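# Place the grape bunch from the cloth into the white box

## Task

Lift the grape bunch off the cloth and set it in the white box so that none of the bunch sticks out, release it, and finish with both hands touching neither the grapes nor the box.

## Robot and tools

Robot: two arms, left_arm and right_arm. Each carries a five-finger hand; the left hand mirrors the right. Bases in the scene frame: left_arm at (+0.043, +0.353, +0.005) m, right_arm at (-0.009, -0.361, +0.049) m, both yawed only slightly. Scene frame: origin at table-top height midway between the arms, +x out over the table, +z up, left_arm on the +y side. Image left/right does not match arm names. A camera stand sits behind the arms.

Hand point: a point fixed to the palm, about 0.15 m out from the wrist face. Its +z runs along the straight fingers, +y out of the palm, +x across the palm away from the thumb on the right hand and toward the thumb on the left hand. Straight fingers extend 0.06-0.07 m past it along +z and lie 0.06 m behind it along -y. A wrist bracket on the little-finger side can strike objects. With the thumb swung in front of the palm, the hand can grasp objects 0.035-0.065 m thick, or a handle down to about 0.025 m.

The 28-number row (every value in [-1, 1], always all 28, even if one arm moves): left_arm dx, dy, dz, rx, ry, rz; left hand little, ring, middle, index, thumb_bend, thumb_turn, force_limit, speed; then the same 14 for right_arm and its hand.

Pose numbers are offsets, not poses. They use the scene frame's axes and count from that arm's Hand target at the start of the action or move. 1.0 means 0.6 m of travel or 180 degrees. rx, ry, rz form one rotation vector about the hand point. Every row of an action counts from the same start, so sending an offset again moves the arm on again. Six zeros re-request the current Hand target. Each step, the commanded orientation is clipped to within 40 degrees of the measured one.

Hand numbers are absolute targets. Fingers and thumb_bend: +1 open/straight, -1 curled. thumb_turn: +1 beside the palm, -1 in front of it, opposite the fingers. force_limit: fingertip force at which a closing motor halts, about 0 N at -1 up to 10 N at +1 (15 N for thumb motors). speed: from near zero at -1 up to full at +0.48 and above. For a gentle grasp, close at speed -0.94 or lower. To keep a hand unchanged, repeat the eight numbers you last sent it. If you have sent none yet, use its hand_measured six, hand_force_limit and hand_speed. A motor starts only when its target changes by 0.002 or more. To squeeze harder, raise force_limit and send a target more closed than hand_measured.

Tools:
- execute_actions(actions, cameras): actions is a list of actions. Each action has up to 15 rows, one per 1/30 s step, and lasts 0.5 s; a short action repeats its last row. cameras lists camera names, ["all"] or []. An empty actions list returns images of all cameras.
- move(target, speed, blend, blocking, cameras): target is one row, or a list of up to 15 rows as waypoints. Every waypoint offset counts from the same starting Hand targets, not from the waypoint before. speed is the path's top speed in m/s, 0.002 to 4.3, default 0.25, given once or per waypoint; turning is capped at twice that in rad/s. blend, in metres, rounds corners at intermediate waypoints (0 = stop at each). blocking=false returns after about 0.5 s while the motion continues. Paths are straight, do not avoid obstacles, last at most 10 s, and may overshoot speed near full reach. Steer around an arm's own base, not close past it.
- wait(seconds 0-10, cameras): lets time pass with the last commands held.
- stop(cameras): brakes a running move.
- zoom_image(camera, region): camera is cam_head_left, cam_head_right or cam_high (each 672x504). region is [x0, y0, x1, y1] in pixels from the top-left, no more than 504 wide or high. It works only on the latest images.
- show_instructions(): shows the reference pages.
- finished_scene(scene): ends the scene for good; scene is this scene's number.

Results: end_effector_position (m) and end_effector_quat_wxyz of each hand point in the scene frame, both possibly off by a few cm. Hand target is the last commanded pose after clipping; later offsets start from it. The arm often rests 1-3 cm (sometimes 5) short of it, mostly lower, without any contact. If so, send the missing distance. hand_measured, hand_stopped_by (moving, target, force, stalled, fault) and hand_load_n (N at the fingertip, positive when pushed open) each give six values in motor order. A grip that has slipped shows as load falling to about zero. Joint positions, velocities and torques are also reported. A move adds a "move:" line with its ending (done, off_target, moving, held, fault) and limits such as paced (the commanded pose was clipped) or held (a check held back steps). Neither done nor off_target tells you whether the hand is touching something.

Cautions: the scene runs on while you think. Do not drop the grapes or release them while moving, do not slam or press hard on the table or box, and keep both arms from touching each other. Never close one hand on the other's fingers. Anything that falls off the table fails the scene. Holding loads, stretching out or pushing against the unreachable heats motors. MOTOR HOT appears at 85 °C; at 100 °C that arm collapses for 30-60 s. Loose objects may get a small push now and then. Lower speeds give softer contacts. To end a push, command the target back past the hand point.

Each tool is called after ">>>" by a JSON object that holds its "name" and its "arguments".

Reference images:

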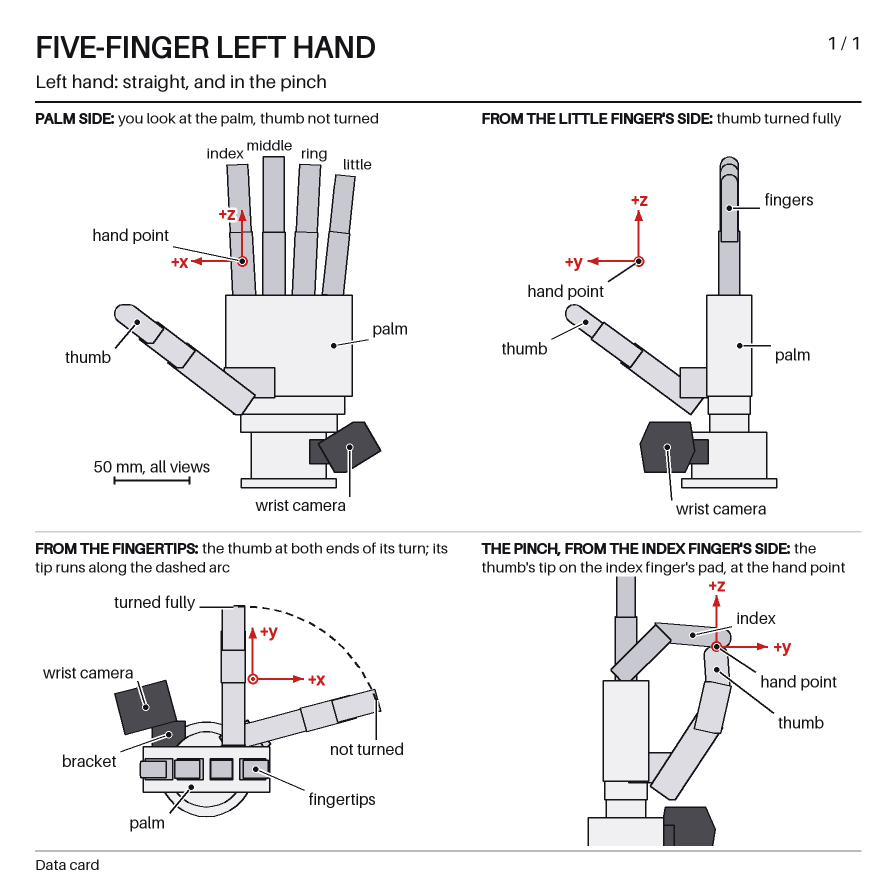

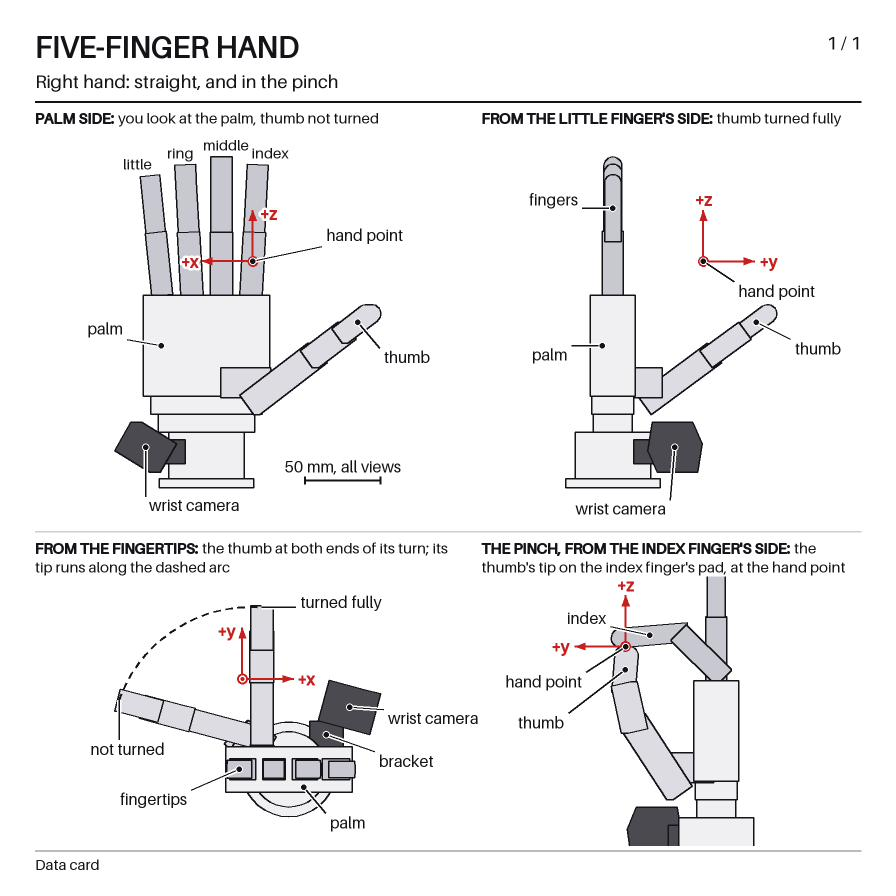

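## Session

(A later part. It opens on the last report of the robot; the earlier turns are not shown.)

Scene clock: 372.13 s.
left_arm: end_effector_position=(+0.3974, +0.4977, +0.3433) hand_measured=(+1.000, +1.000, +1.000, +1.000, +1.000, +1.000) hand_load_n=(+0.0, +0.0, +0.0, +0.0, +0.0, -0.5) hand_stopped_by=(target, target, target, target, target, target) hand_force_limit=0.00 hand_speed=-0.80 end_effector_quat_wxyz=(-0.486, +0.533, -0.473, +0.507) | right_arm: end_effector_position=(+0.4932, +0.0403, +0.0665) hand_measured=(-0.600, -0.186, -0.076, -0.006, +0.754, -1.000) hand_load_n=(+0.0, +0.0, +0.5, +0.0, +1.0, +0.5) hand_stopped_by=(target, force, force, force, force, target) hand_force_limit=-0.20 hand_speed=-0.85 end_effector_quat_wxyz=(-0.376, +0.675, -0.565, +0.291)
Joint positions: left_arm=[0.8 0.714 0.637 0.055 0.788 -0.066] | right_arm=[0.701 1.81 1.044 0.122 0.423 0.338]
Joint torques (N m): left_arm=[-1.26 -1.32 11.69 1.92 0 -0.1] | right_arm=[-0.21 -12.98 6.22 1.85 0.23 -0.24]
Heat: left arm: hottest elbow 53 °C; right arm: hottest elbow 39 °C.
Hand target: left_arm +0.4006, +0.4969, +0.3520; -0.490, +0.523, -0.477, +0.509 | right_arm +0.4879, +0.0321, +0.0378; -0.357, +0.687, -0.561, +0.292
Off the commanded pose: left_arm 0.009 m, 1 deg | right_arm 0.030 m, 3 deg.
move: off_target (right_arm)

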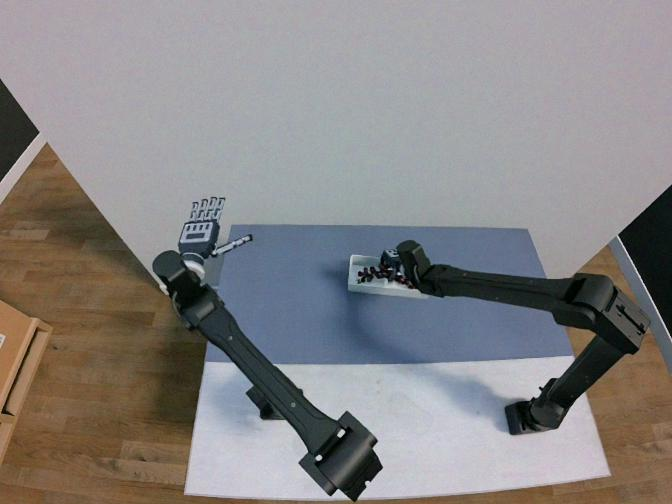

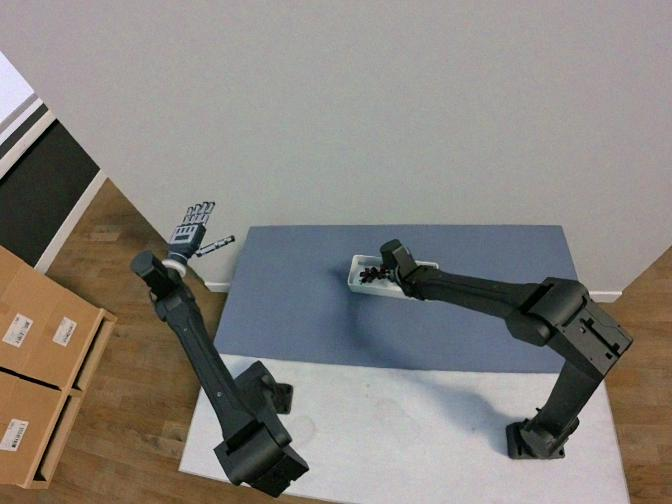

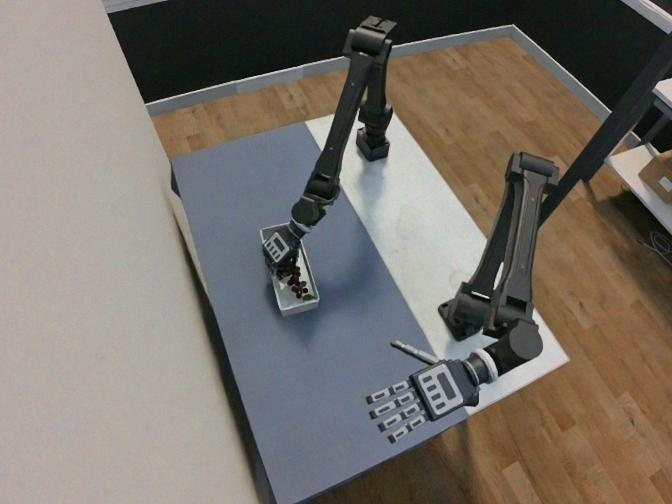

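>>> {"name": "move", "arguments": {"target": [0,0,0,0,0,0,1,1,1,1,1,1,0,-0.8, 0,0,0,0,0,0,-0.6,-0.5,-0.5,-0.5,1,-1,-0.2,-0.3], "cameras": ["cam_head_left","cam_high"]}}

>>> {"name": "zoom_image", "arguments": {"camera": "cam_head_left", "region": [340, 230, 480, 335]}}

>>> {"name": "zoom_image", "arguments": {"camera": "cam_high", "region": [230, 180, 370, 320]}}

Scene clock: 381.27 s.
left_arm: end_effector_position=(+0.3974, +0.4977, +0.3433) hand_measured=(+1.000, +1.000, +1.000, +1.000, +1.000, +1.000) hand_load_n=(+0.0, +0.0, +0.0, +0.0, +0.0, +0.0) hand_stopped_by=(target, target, target, target, target, target) hand_force_limit=0.00 hand_speed=-0.80 end_effector_quat_wxyz=(-0.486, +0.533, -0.473, +0.507) | right_arm: end_effector_position=(+0.4932, +0.0402, +0.0664) hand_measured=(-0.600, -0.188, -0.076, -0.006, +1.000, -1.000) hand_load_n=(+0.0, +0.0, +0.0, +0.0, +0.0, +0.0) hand_stopped_by=(target, force, force, force, target, target) hand_force_limit=-0.20 hand_speed=-0.30 end_effector_quat_wxyz=(-0.376, +0.675, -0.564, +0.291)
Joint positions: left_arm=[0.8 0.714 0.637 0.055 0.788 -0.066] | right_arm=[0.701 1.81 1.044 0.122 0.423 0.336]
Joint torques (N m): left_arm=[-1.14 -2.2 11.56 1.94 0.05 -0.08] | right_arm=[-0.26 -13.1 6.34 1.8 0.25 -0.2]
Heat: left arm: hottest elbow 53 °C; right arm: hottest elbow 38 °C.
Hand target: left_arm +0.4006, +0.4969, +0.3520; -0.490, +0.523, -0.477, +0.509 | right_arm +0.4879, +0.0321, +0.0378; -0.357, +0.687, -0.561, +0.292
Off the commanded pose: left_arm 0.009 m, 1 deg | right_arm 0.030 m, 3 deg.
move: off_target (right_arm)
Images, in order (width x height): cam_head_left 672x504, cam_high 672x504.

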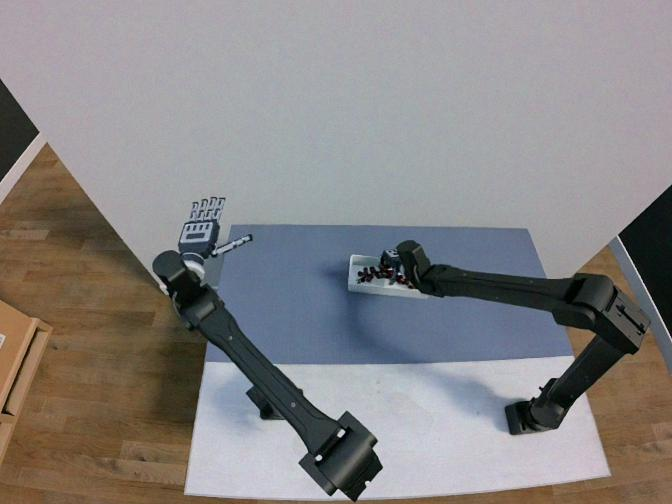

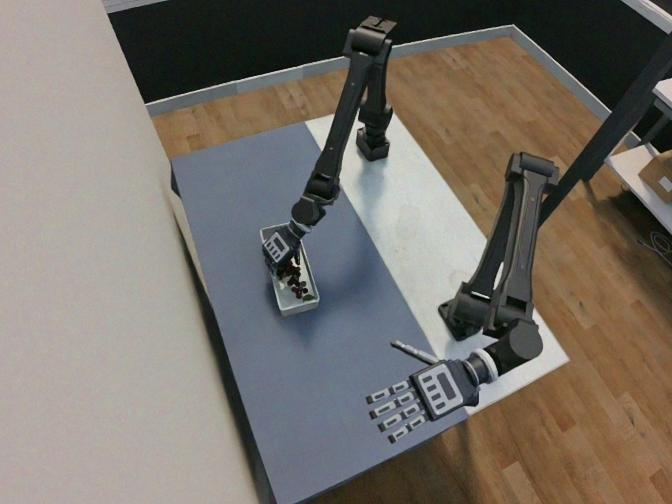

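Scaled by 3.600 from the camera's 672x504 image, which has a finer 960x720 frame.

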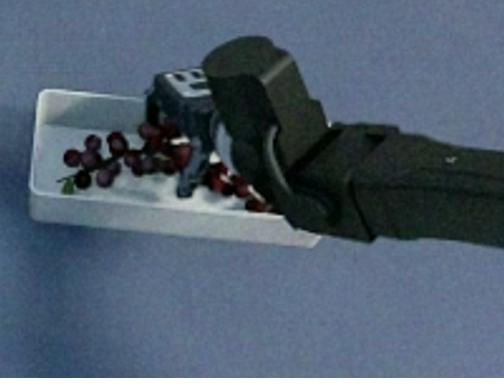

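Scaled by 3.600 from the camera's 672x504 image, which has a finer 960x720 frame.

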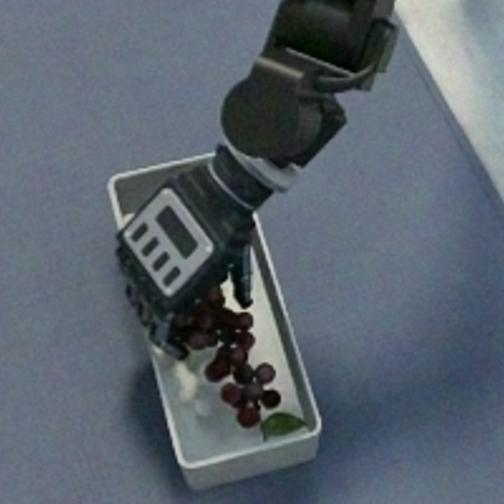

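>>> {"name": "move", "arguments": {"target": [0,0,0,0,0,0,1,1,1,1,1,1,0,-0.8, -0.03,0.0,0.085,0,0,0,0.5,0.5,0.5,0.5,1,-1,-0.2,-0.3], "speed": 0.06, "cameras": ["cam_head_left","cam_high"]}}

>>> {"name": "zoom_image", "arguments": {"camera": "cam_head_left", "region": [340, 230, 480, 335]}}

>>> {"name": "zoom_image", "arguments": {"camera": "cam_high", "region": [230, 180, 370, 320]}}

Scene clock: 392.80 s.
left_arm: end_effector_position=(+0.3974, +0.4977, +0.3433) hand_measured=(+1.000, +1.000, +1.000, +1.000, +1.000, +1.000) hand_load_n=(+0.0, +0.0, +0.0, +0.0, +0.0, -0.5) hand_stopped_by=(target, target, target, target, target, target) hand_force_limit=0.00 hand_speed=-0.80 end_effector_quat_wxyz=(-0.486, +0.533, -0.473, +0.507) | right_arm: end_effector_position=(+0.4765, +0.0295, +0.0779) hand_measured=(+0.248, +0.324, +0.386, +0.482, +0.990, -1.000) hand_load_n=(-13.0, -11.0, -7.5, -8.5, -28.0, -15.0) hand_stopped_by=(stalled, stalled, stalled, stalled, target, target) hand_force_limit=-0.20 hand_speed=-0.30 end_effector_quat_wxyz=(-0.352, +0.687, -0.565, +0.291)
Joint positions: left_arm=[0.8 0.714 0.637 0.055 0.788 -0.066] | right_arm=[0.71 1.753 1.033 0.023 0.435 0.337]
Joint torques (N m): left_arm=[-0.85 -1.85 11.63 1.89 0.02 -0.11] | right_arm=[1.2 -17.2 7.16 0.88 0.53 -0.07]
Heat: left arm: hottest elbow 53 °C; right arm: hottest elbow 37 °C.
Hand target: left_arm +0.4006, +0.4969, +0.3520; -0.490, +0.523, -0.477, +0.509 | right_arm +0.4699, +0.0320, +0.0888; -0.357, +0.687, -0.561, +0.292
Off the commanded pose: left_arm 0.009 m, 1 deg | right_arm 0.013 m, 1 deg.
move: off_target (right_arm)
Images, in order (width x height): cam_head_left 672x504, cam_high 672x504.

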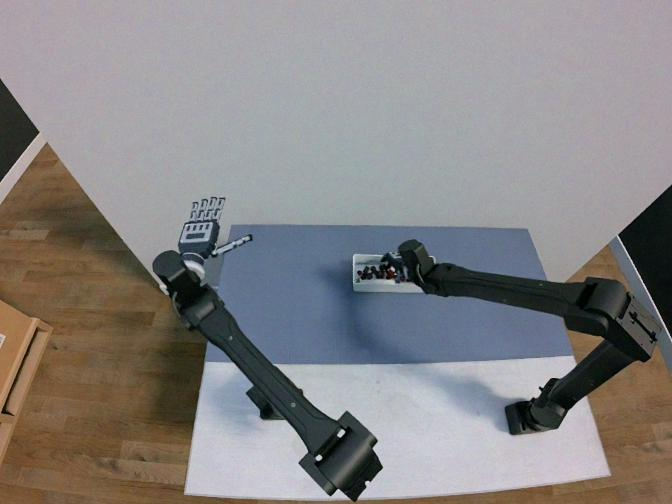

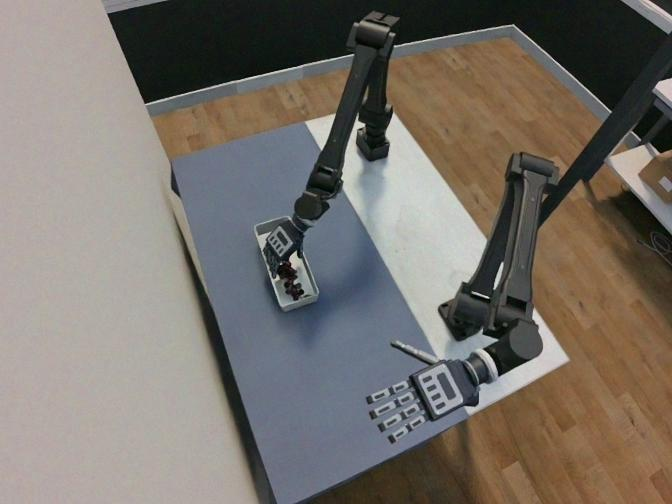

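Scaled by 3.600 from the camera's 672x504 image, which has a finer 960x720 frame.

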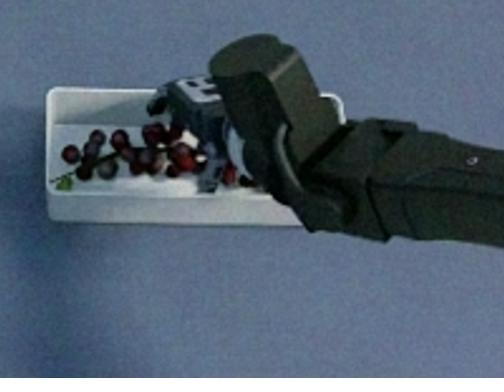

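Scaled by 3.600 from the camera's 672x504 image, which has a finer 960x720 frame.

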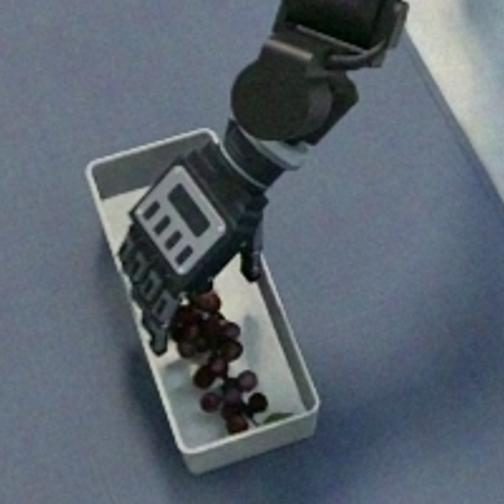

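>>> {"name": "move", "arguments": {"target": [0,0,0,0,0,0,1,1,1,1,1,1,0,-0.8, 0,0,0,0,0,0,0.15,0.2,0.25,0.3,0.7,-1,-0.2,-0.3], "cameras": ["cam_head_left","cam_high"]}}

>>> {"name": "zoom_image", "arguments": {"camera": "cam_head_left", "region": [340, 230, 480, 335]}}

>>> {"name": "zoom_image", "arguments": {"camera": "cam_high", "region": [230, 180, 370, 320]}}

Scene clock: 404.47 s.
left_arm: end_effector_position=(+0.3974, +0.4977, +0.3433) hand_measured=(+1.000, +1.000, +1.000, +1.000, +1.000, +1.000) hand_load_n=(+0.0, +0.0, +0.0, +0.0, +0.0, +0.0) hand_stopped_by=(target, target, target, target, target, target) hand_force_limit=0.00 hand_speed=-0.80 end_effector_quat_wxyz=(-0.486, +0.533, -0.473, +0.507) | right_arm: end_effector_position=(+0.4778, +0.0303, +0.0875) hand_measured=(+0.150, +0.200, +0.250, +0.300, +0.700, -1.000) hand_load_n=(+0.0, +0.0, +0.0, +0.0, +0.0, +0.0) hand_stopped_by=(target, target, target, target, target, target) hand_force_limit=-0.20 hand_speed=-0.30 end_effector_quat_wxyz=(-0.359, +0.683, -0.564, +0.293)
Joint positions: left_arm=[0.8 0.714 0.637 0.055 0.788 -0.066] | right_arm=[0.711 1.737 1.033 0.023 0.438 0.337]
Joint torques (N m): left_arm=[-1.85 -2.02 11.73 1.99 0.05 -0.13] | right_arm=[1.14 -15.79 7.25 0.88 0.45 -0.08]
Heat: left arm: hottest elbow 54 °C; right arm: hottest elbow 36 °C.
Hand target: left_arm +0.4006, +0.4969, +0.3520; -0.490, +0.523, -0.477, +0.509 | right_arm +0.4698, +0.0322, +0.0888; -0.358, +0.687, -0.561, +0.292
Off the commanded pose: left_arm 0.009 m, 1 deg | right_arm 0.008 m, 1 deg.
move: done
Images, in order (width x height): cam_head_left 672x504, cam_high 672x504.

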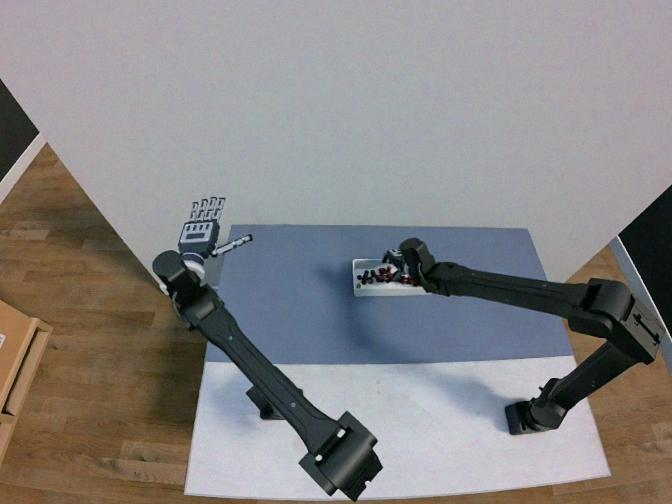

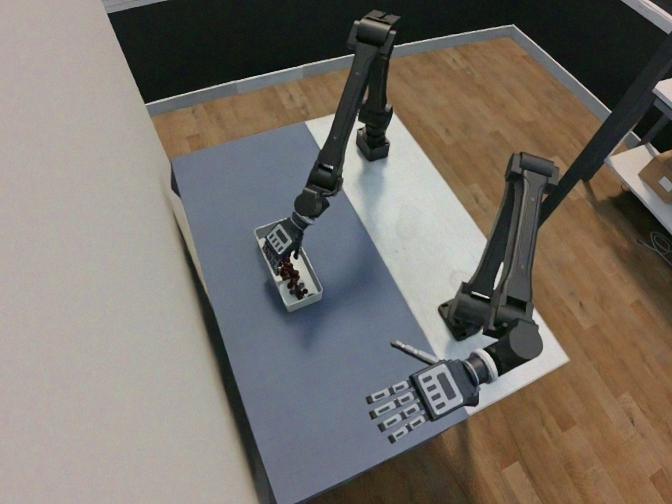

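Scaled by 3.600 from the camera's 672x504 image, which has a finer 960x720 frame.

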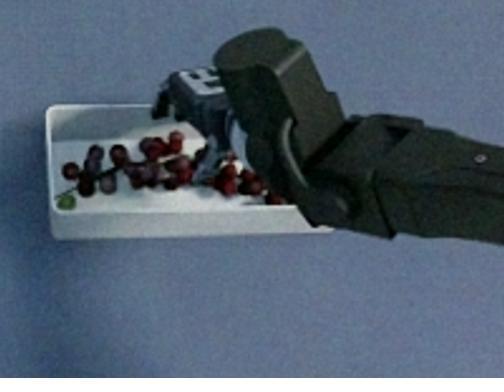

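Scaled by 3.600 from the camera's 672x504 image, which has a finer 960x720 frame.

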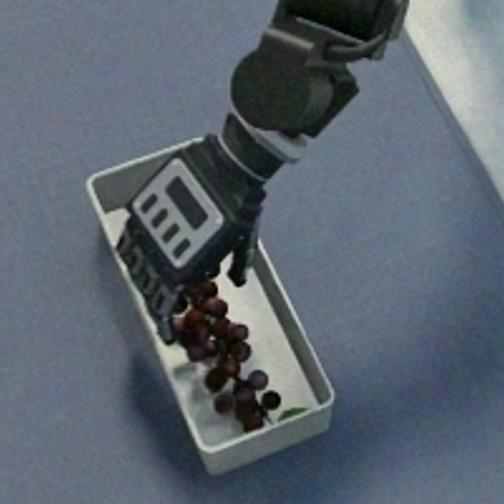

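>>> {"name": "move", "arguments": {"target": [0,0,0,0,0,0,1,1,1,1,1,1,0,-0.8, 0,0,0.12,0,0,0,0.15,0.2,0.25,0.3,0.7,-1,-0.2,-0.3], "speed": 0.1, "cameras": ["cam_head_left","cam_high"]}}

>>> {"name": "zoom_image", "arguments": {"camera": "cam_head_left", "region": [340, 230, 480, 335]}}

>>> {"name": "zoom_image", "arguments": {"camera": "cam_high", "region": [230, 180, 370, 320]}}

Scene clock: 410.60 s.
left_arm: end_effector_position=(+0.3974, +0.4977, +0.3433) hand_measured=(+1.000, +1.000, +1.000, +1.000, +1.000, +1.000) hand_load_n=(+0.0, +0.0, +0.0, +0.0, +0.0, +0.0) hand_stopped_by=(target, target, target, target, target, target) hand_force_limit=0.00 hand_speed=-0.80 end_effector_quat_wxyz=(-0.486, +0.533, -0.473, +0.507) | right_arm: end_effector_position=(+0.4587, +0.0130, +0.1309) hand_measured=(+0.150, +0.200, +0.250, +0.300, +0.700, -1.000) hand_load_n=(+0.0, +0.0, +0.0, +0.0, +0.0, +0.0) hand_stopped_by=(target, target, target, target, target, target) hand_force_limit=-0.20 hand_speed=-0.30 end_effector_quat_wxyz=(-0.335, +0.696, -0.566, +0.290)
Joint positions: left_arm=[0.8 0.714 0.637 0.055 0.788 -0.066] | right_arm=[0.711 1.618 1.044 -0.163 0.438 0.337]
Joint torques (N m): left_arm=[-2.02 -2.84 11.59 1.73 0.04 -0.13] | right_arm=[1.32 -14.45 12.75 0.68 0.44 -0.07]
Heat: left arm: hottest elbow 54 °C; right arm: hottest shoulder 36 °C.
Hand target: left_arm +0.4006, +0.4969, +0.3520; -0.490, +0.523, -0.477, +0.509 | right_arm +0.4700, +0.0321, +0.1608; -0.357, +0.687, -0.561, +0.292
Off the commanded pose: left_arm 0.009 m, 1 deg | right_arm 0.037 m, 3 deg.
move: off_target (right_arm)
Images, in order (width x height): cam_head_left 672x504, cam_high 672x504.

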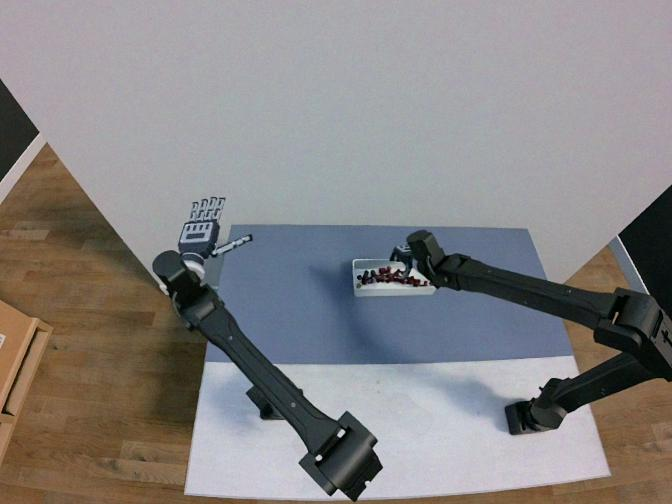

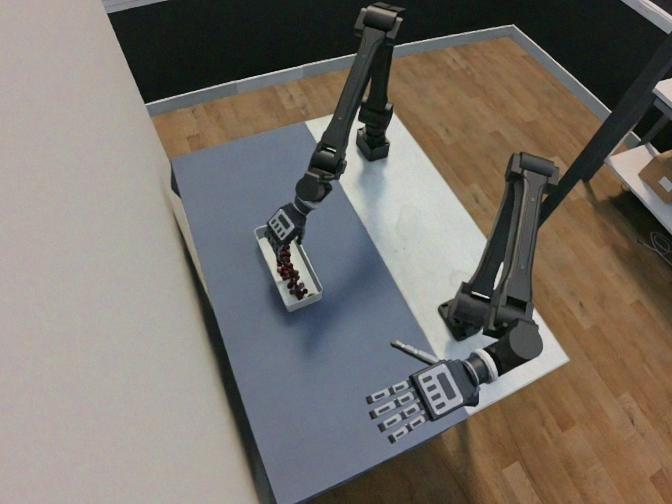

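Scaled by 3.600 from the camera's 672x504 image, which has a finer 960x720 frame.

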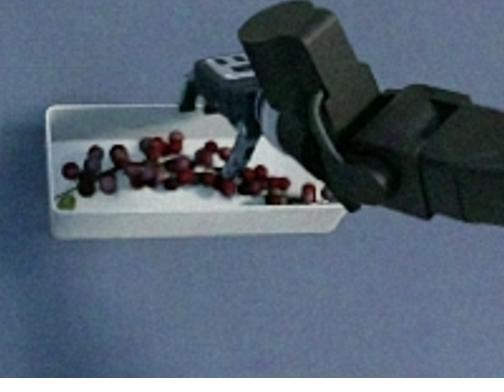

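Scaled by 3.600 from the camera's 672x504 image, which has a finer 960x720 frame.

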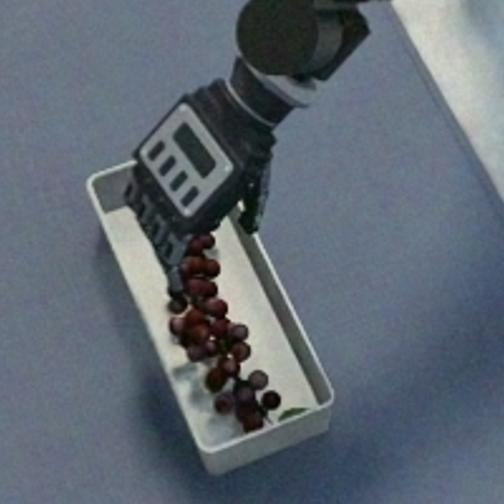

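>>> {"name": "move", "arguments": {"target": [[0,0,0,0,0,0,1,1,1,1,1,1,0,-0.8, 0,0,0.15,0,0,0,0.15,0.2,0.25,0.3,0.7,-1,-0.2,-0.3],[0,0,0,0,0,0,1,1,1,1,1,1,0,-0.8, -0.1,-0.5,0.2,0,0,0,0.15,0.2,0.25,0.3,0.7,-1,-0.2,-0.3]], "speed": 0.2, "blend": [0.02,0], "cameras": ["all"]}}

>>> {"name": "zoom_image", "arguments": {"camera": "cam_head_left", "region": [340, 230, 480, 335]}}

>>> {"name": "zoom_image", "arguments": {"camera": "cam_head_right", "region": [340, 230, 480, 335]}}

>>> {"name": "zoom_image", "arguments": {"camera": "cam_high", "region": [230, 180, 370, 320]}}

Scene clock: 419.13 s.
left_arm: end_effector_position=(+0.3974, +0.4977, +0.3433) hand_measured=(+1.000, +1.000, +1.000, +1.000, +1.000, +1.000) hand_load_n=(+0.0, +0.0, +0.0, +0.0, +0.0, -0.5) hand_stopped_by=(target, target, target, target, target, target) hand_force_limit=0.00 hand_speed=-0.80 end_effector_quat_wxyz=(-0.486, +0.533, -0.473, +0.507) | right_arm: end_effector_position=(+0.4191, -0.2651, +0.2936) hand_measured=(+0.150, +0.200, +0.250, +0.300, +0.700, -1.000) hand_load_n=(+0.0, +0.0, +0.0, +0.0, +0.0, +0.0) hand_stopped_by=(target, target, target, target, target, target) hand_force_limit=-0.20 hand_speed=-0.30 end_effector_quat_wxyz=(-0.369, +0.678, -0.561, +0.299)
Joint positions: left_arm=[0.8 0.714 0.637 0.055 0.788 -0.066] | right_arm=[0.101 0.984 0.876 -0.474 -0.06 -0.029]
Joint torques (N m): left_arm=[-1.96 -2.14 11.52 1.95 0.06 -0.13] | right_arm=[0.09 -6.36 8.62 0.84 -0.07 -0.18]
Heat: left arm: hottest elbow 54 °C; right arm: hottest elbow 38 °C.
Hand target: left_arm +0.4006, +0.4969, +0.3520; -0.490, +0.523, -0.477, +0.509 | right_arm +0.4099, -0.2678, +0.2808; -0.358, +0.687, -0.561, +0.292
Off the commanded pose: left_arm 0.009 m, 1 deg | right_arm 0.016 m, 2 deg.
move: off_target (right_arm)

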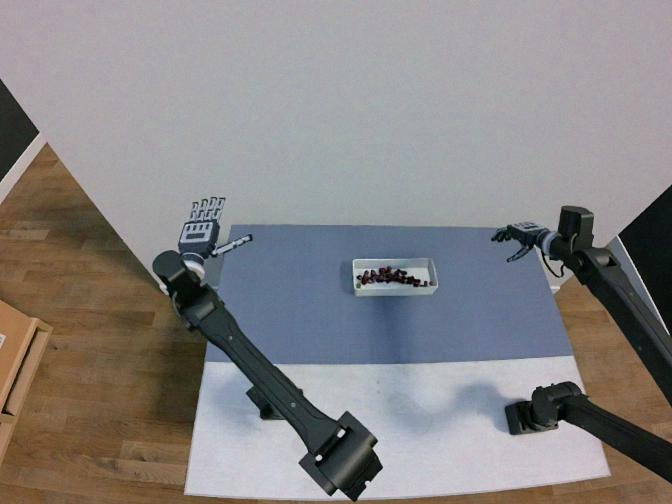

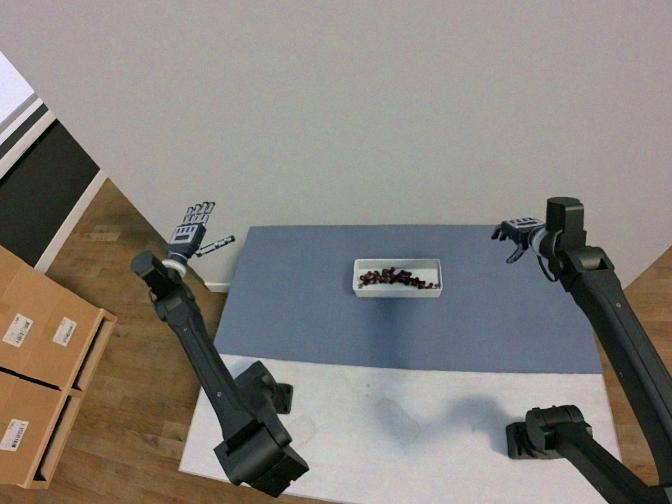

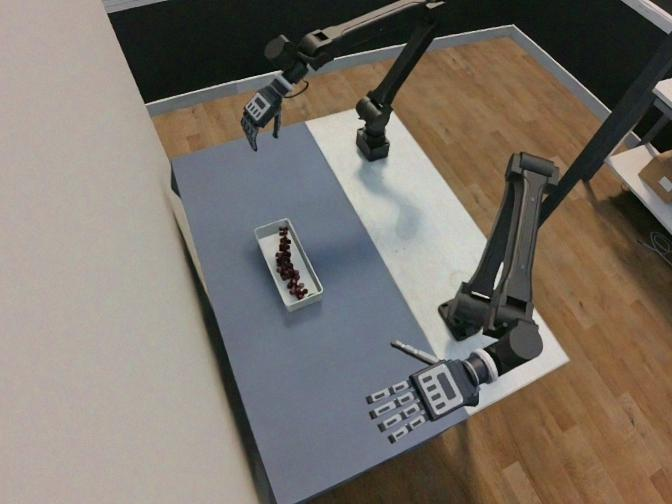

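Scaled by 3.600 from the camera's 672x504 image, which has a finer 960x720 frame.

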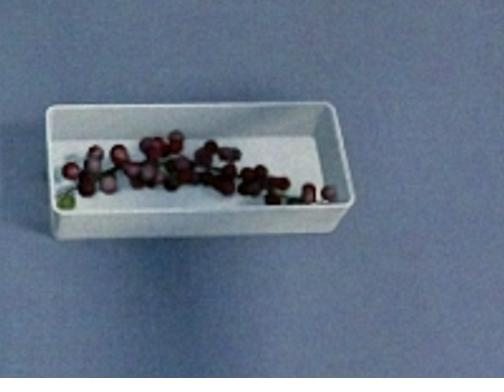

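Scaled by 3.600 from the camera's 672x504 image, which has a finer 960x720 frame.

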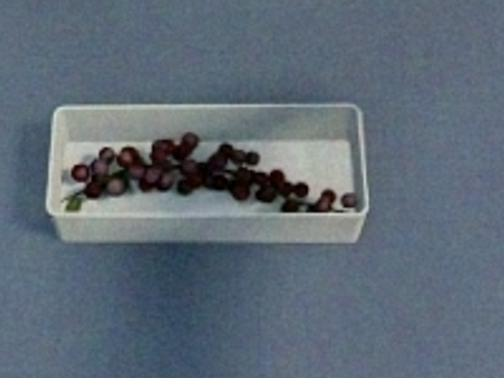

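Scaled by 3.600 from the camera's 672x504 image, which has a finer 960x720 frame.

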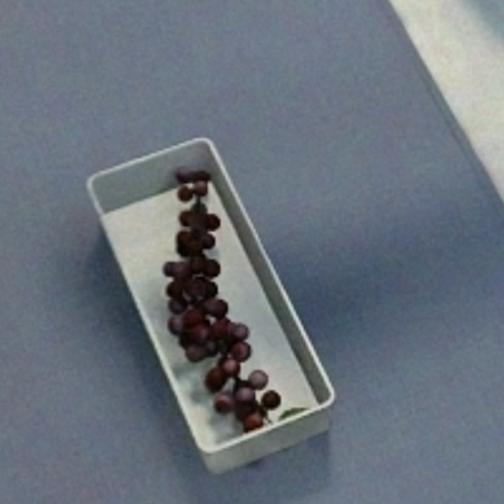

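The whole bunch is inside the box.

>>> {"name": "finished_scene", "arguments": {"scene": 1}}

The scene is finished: the task was done.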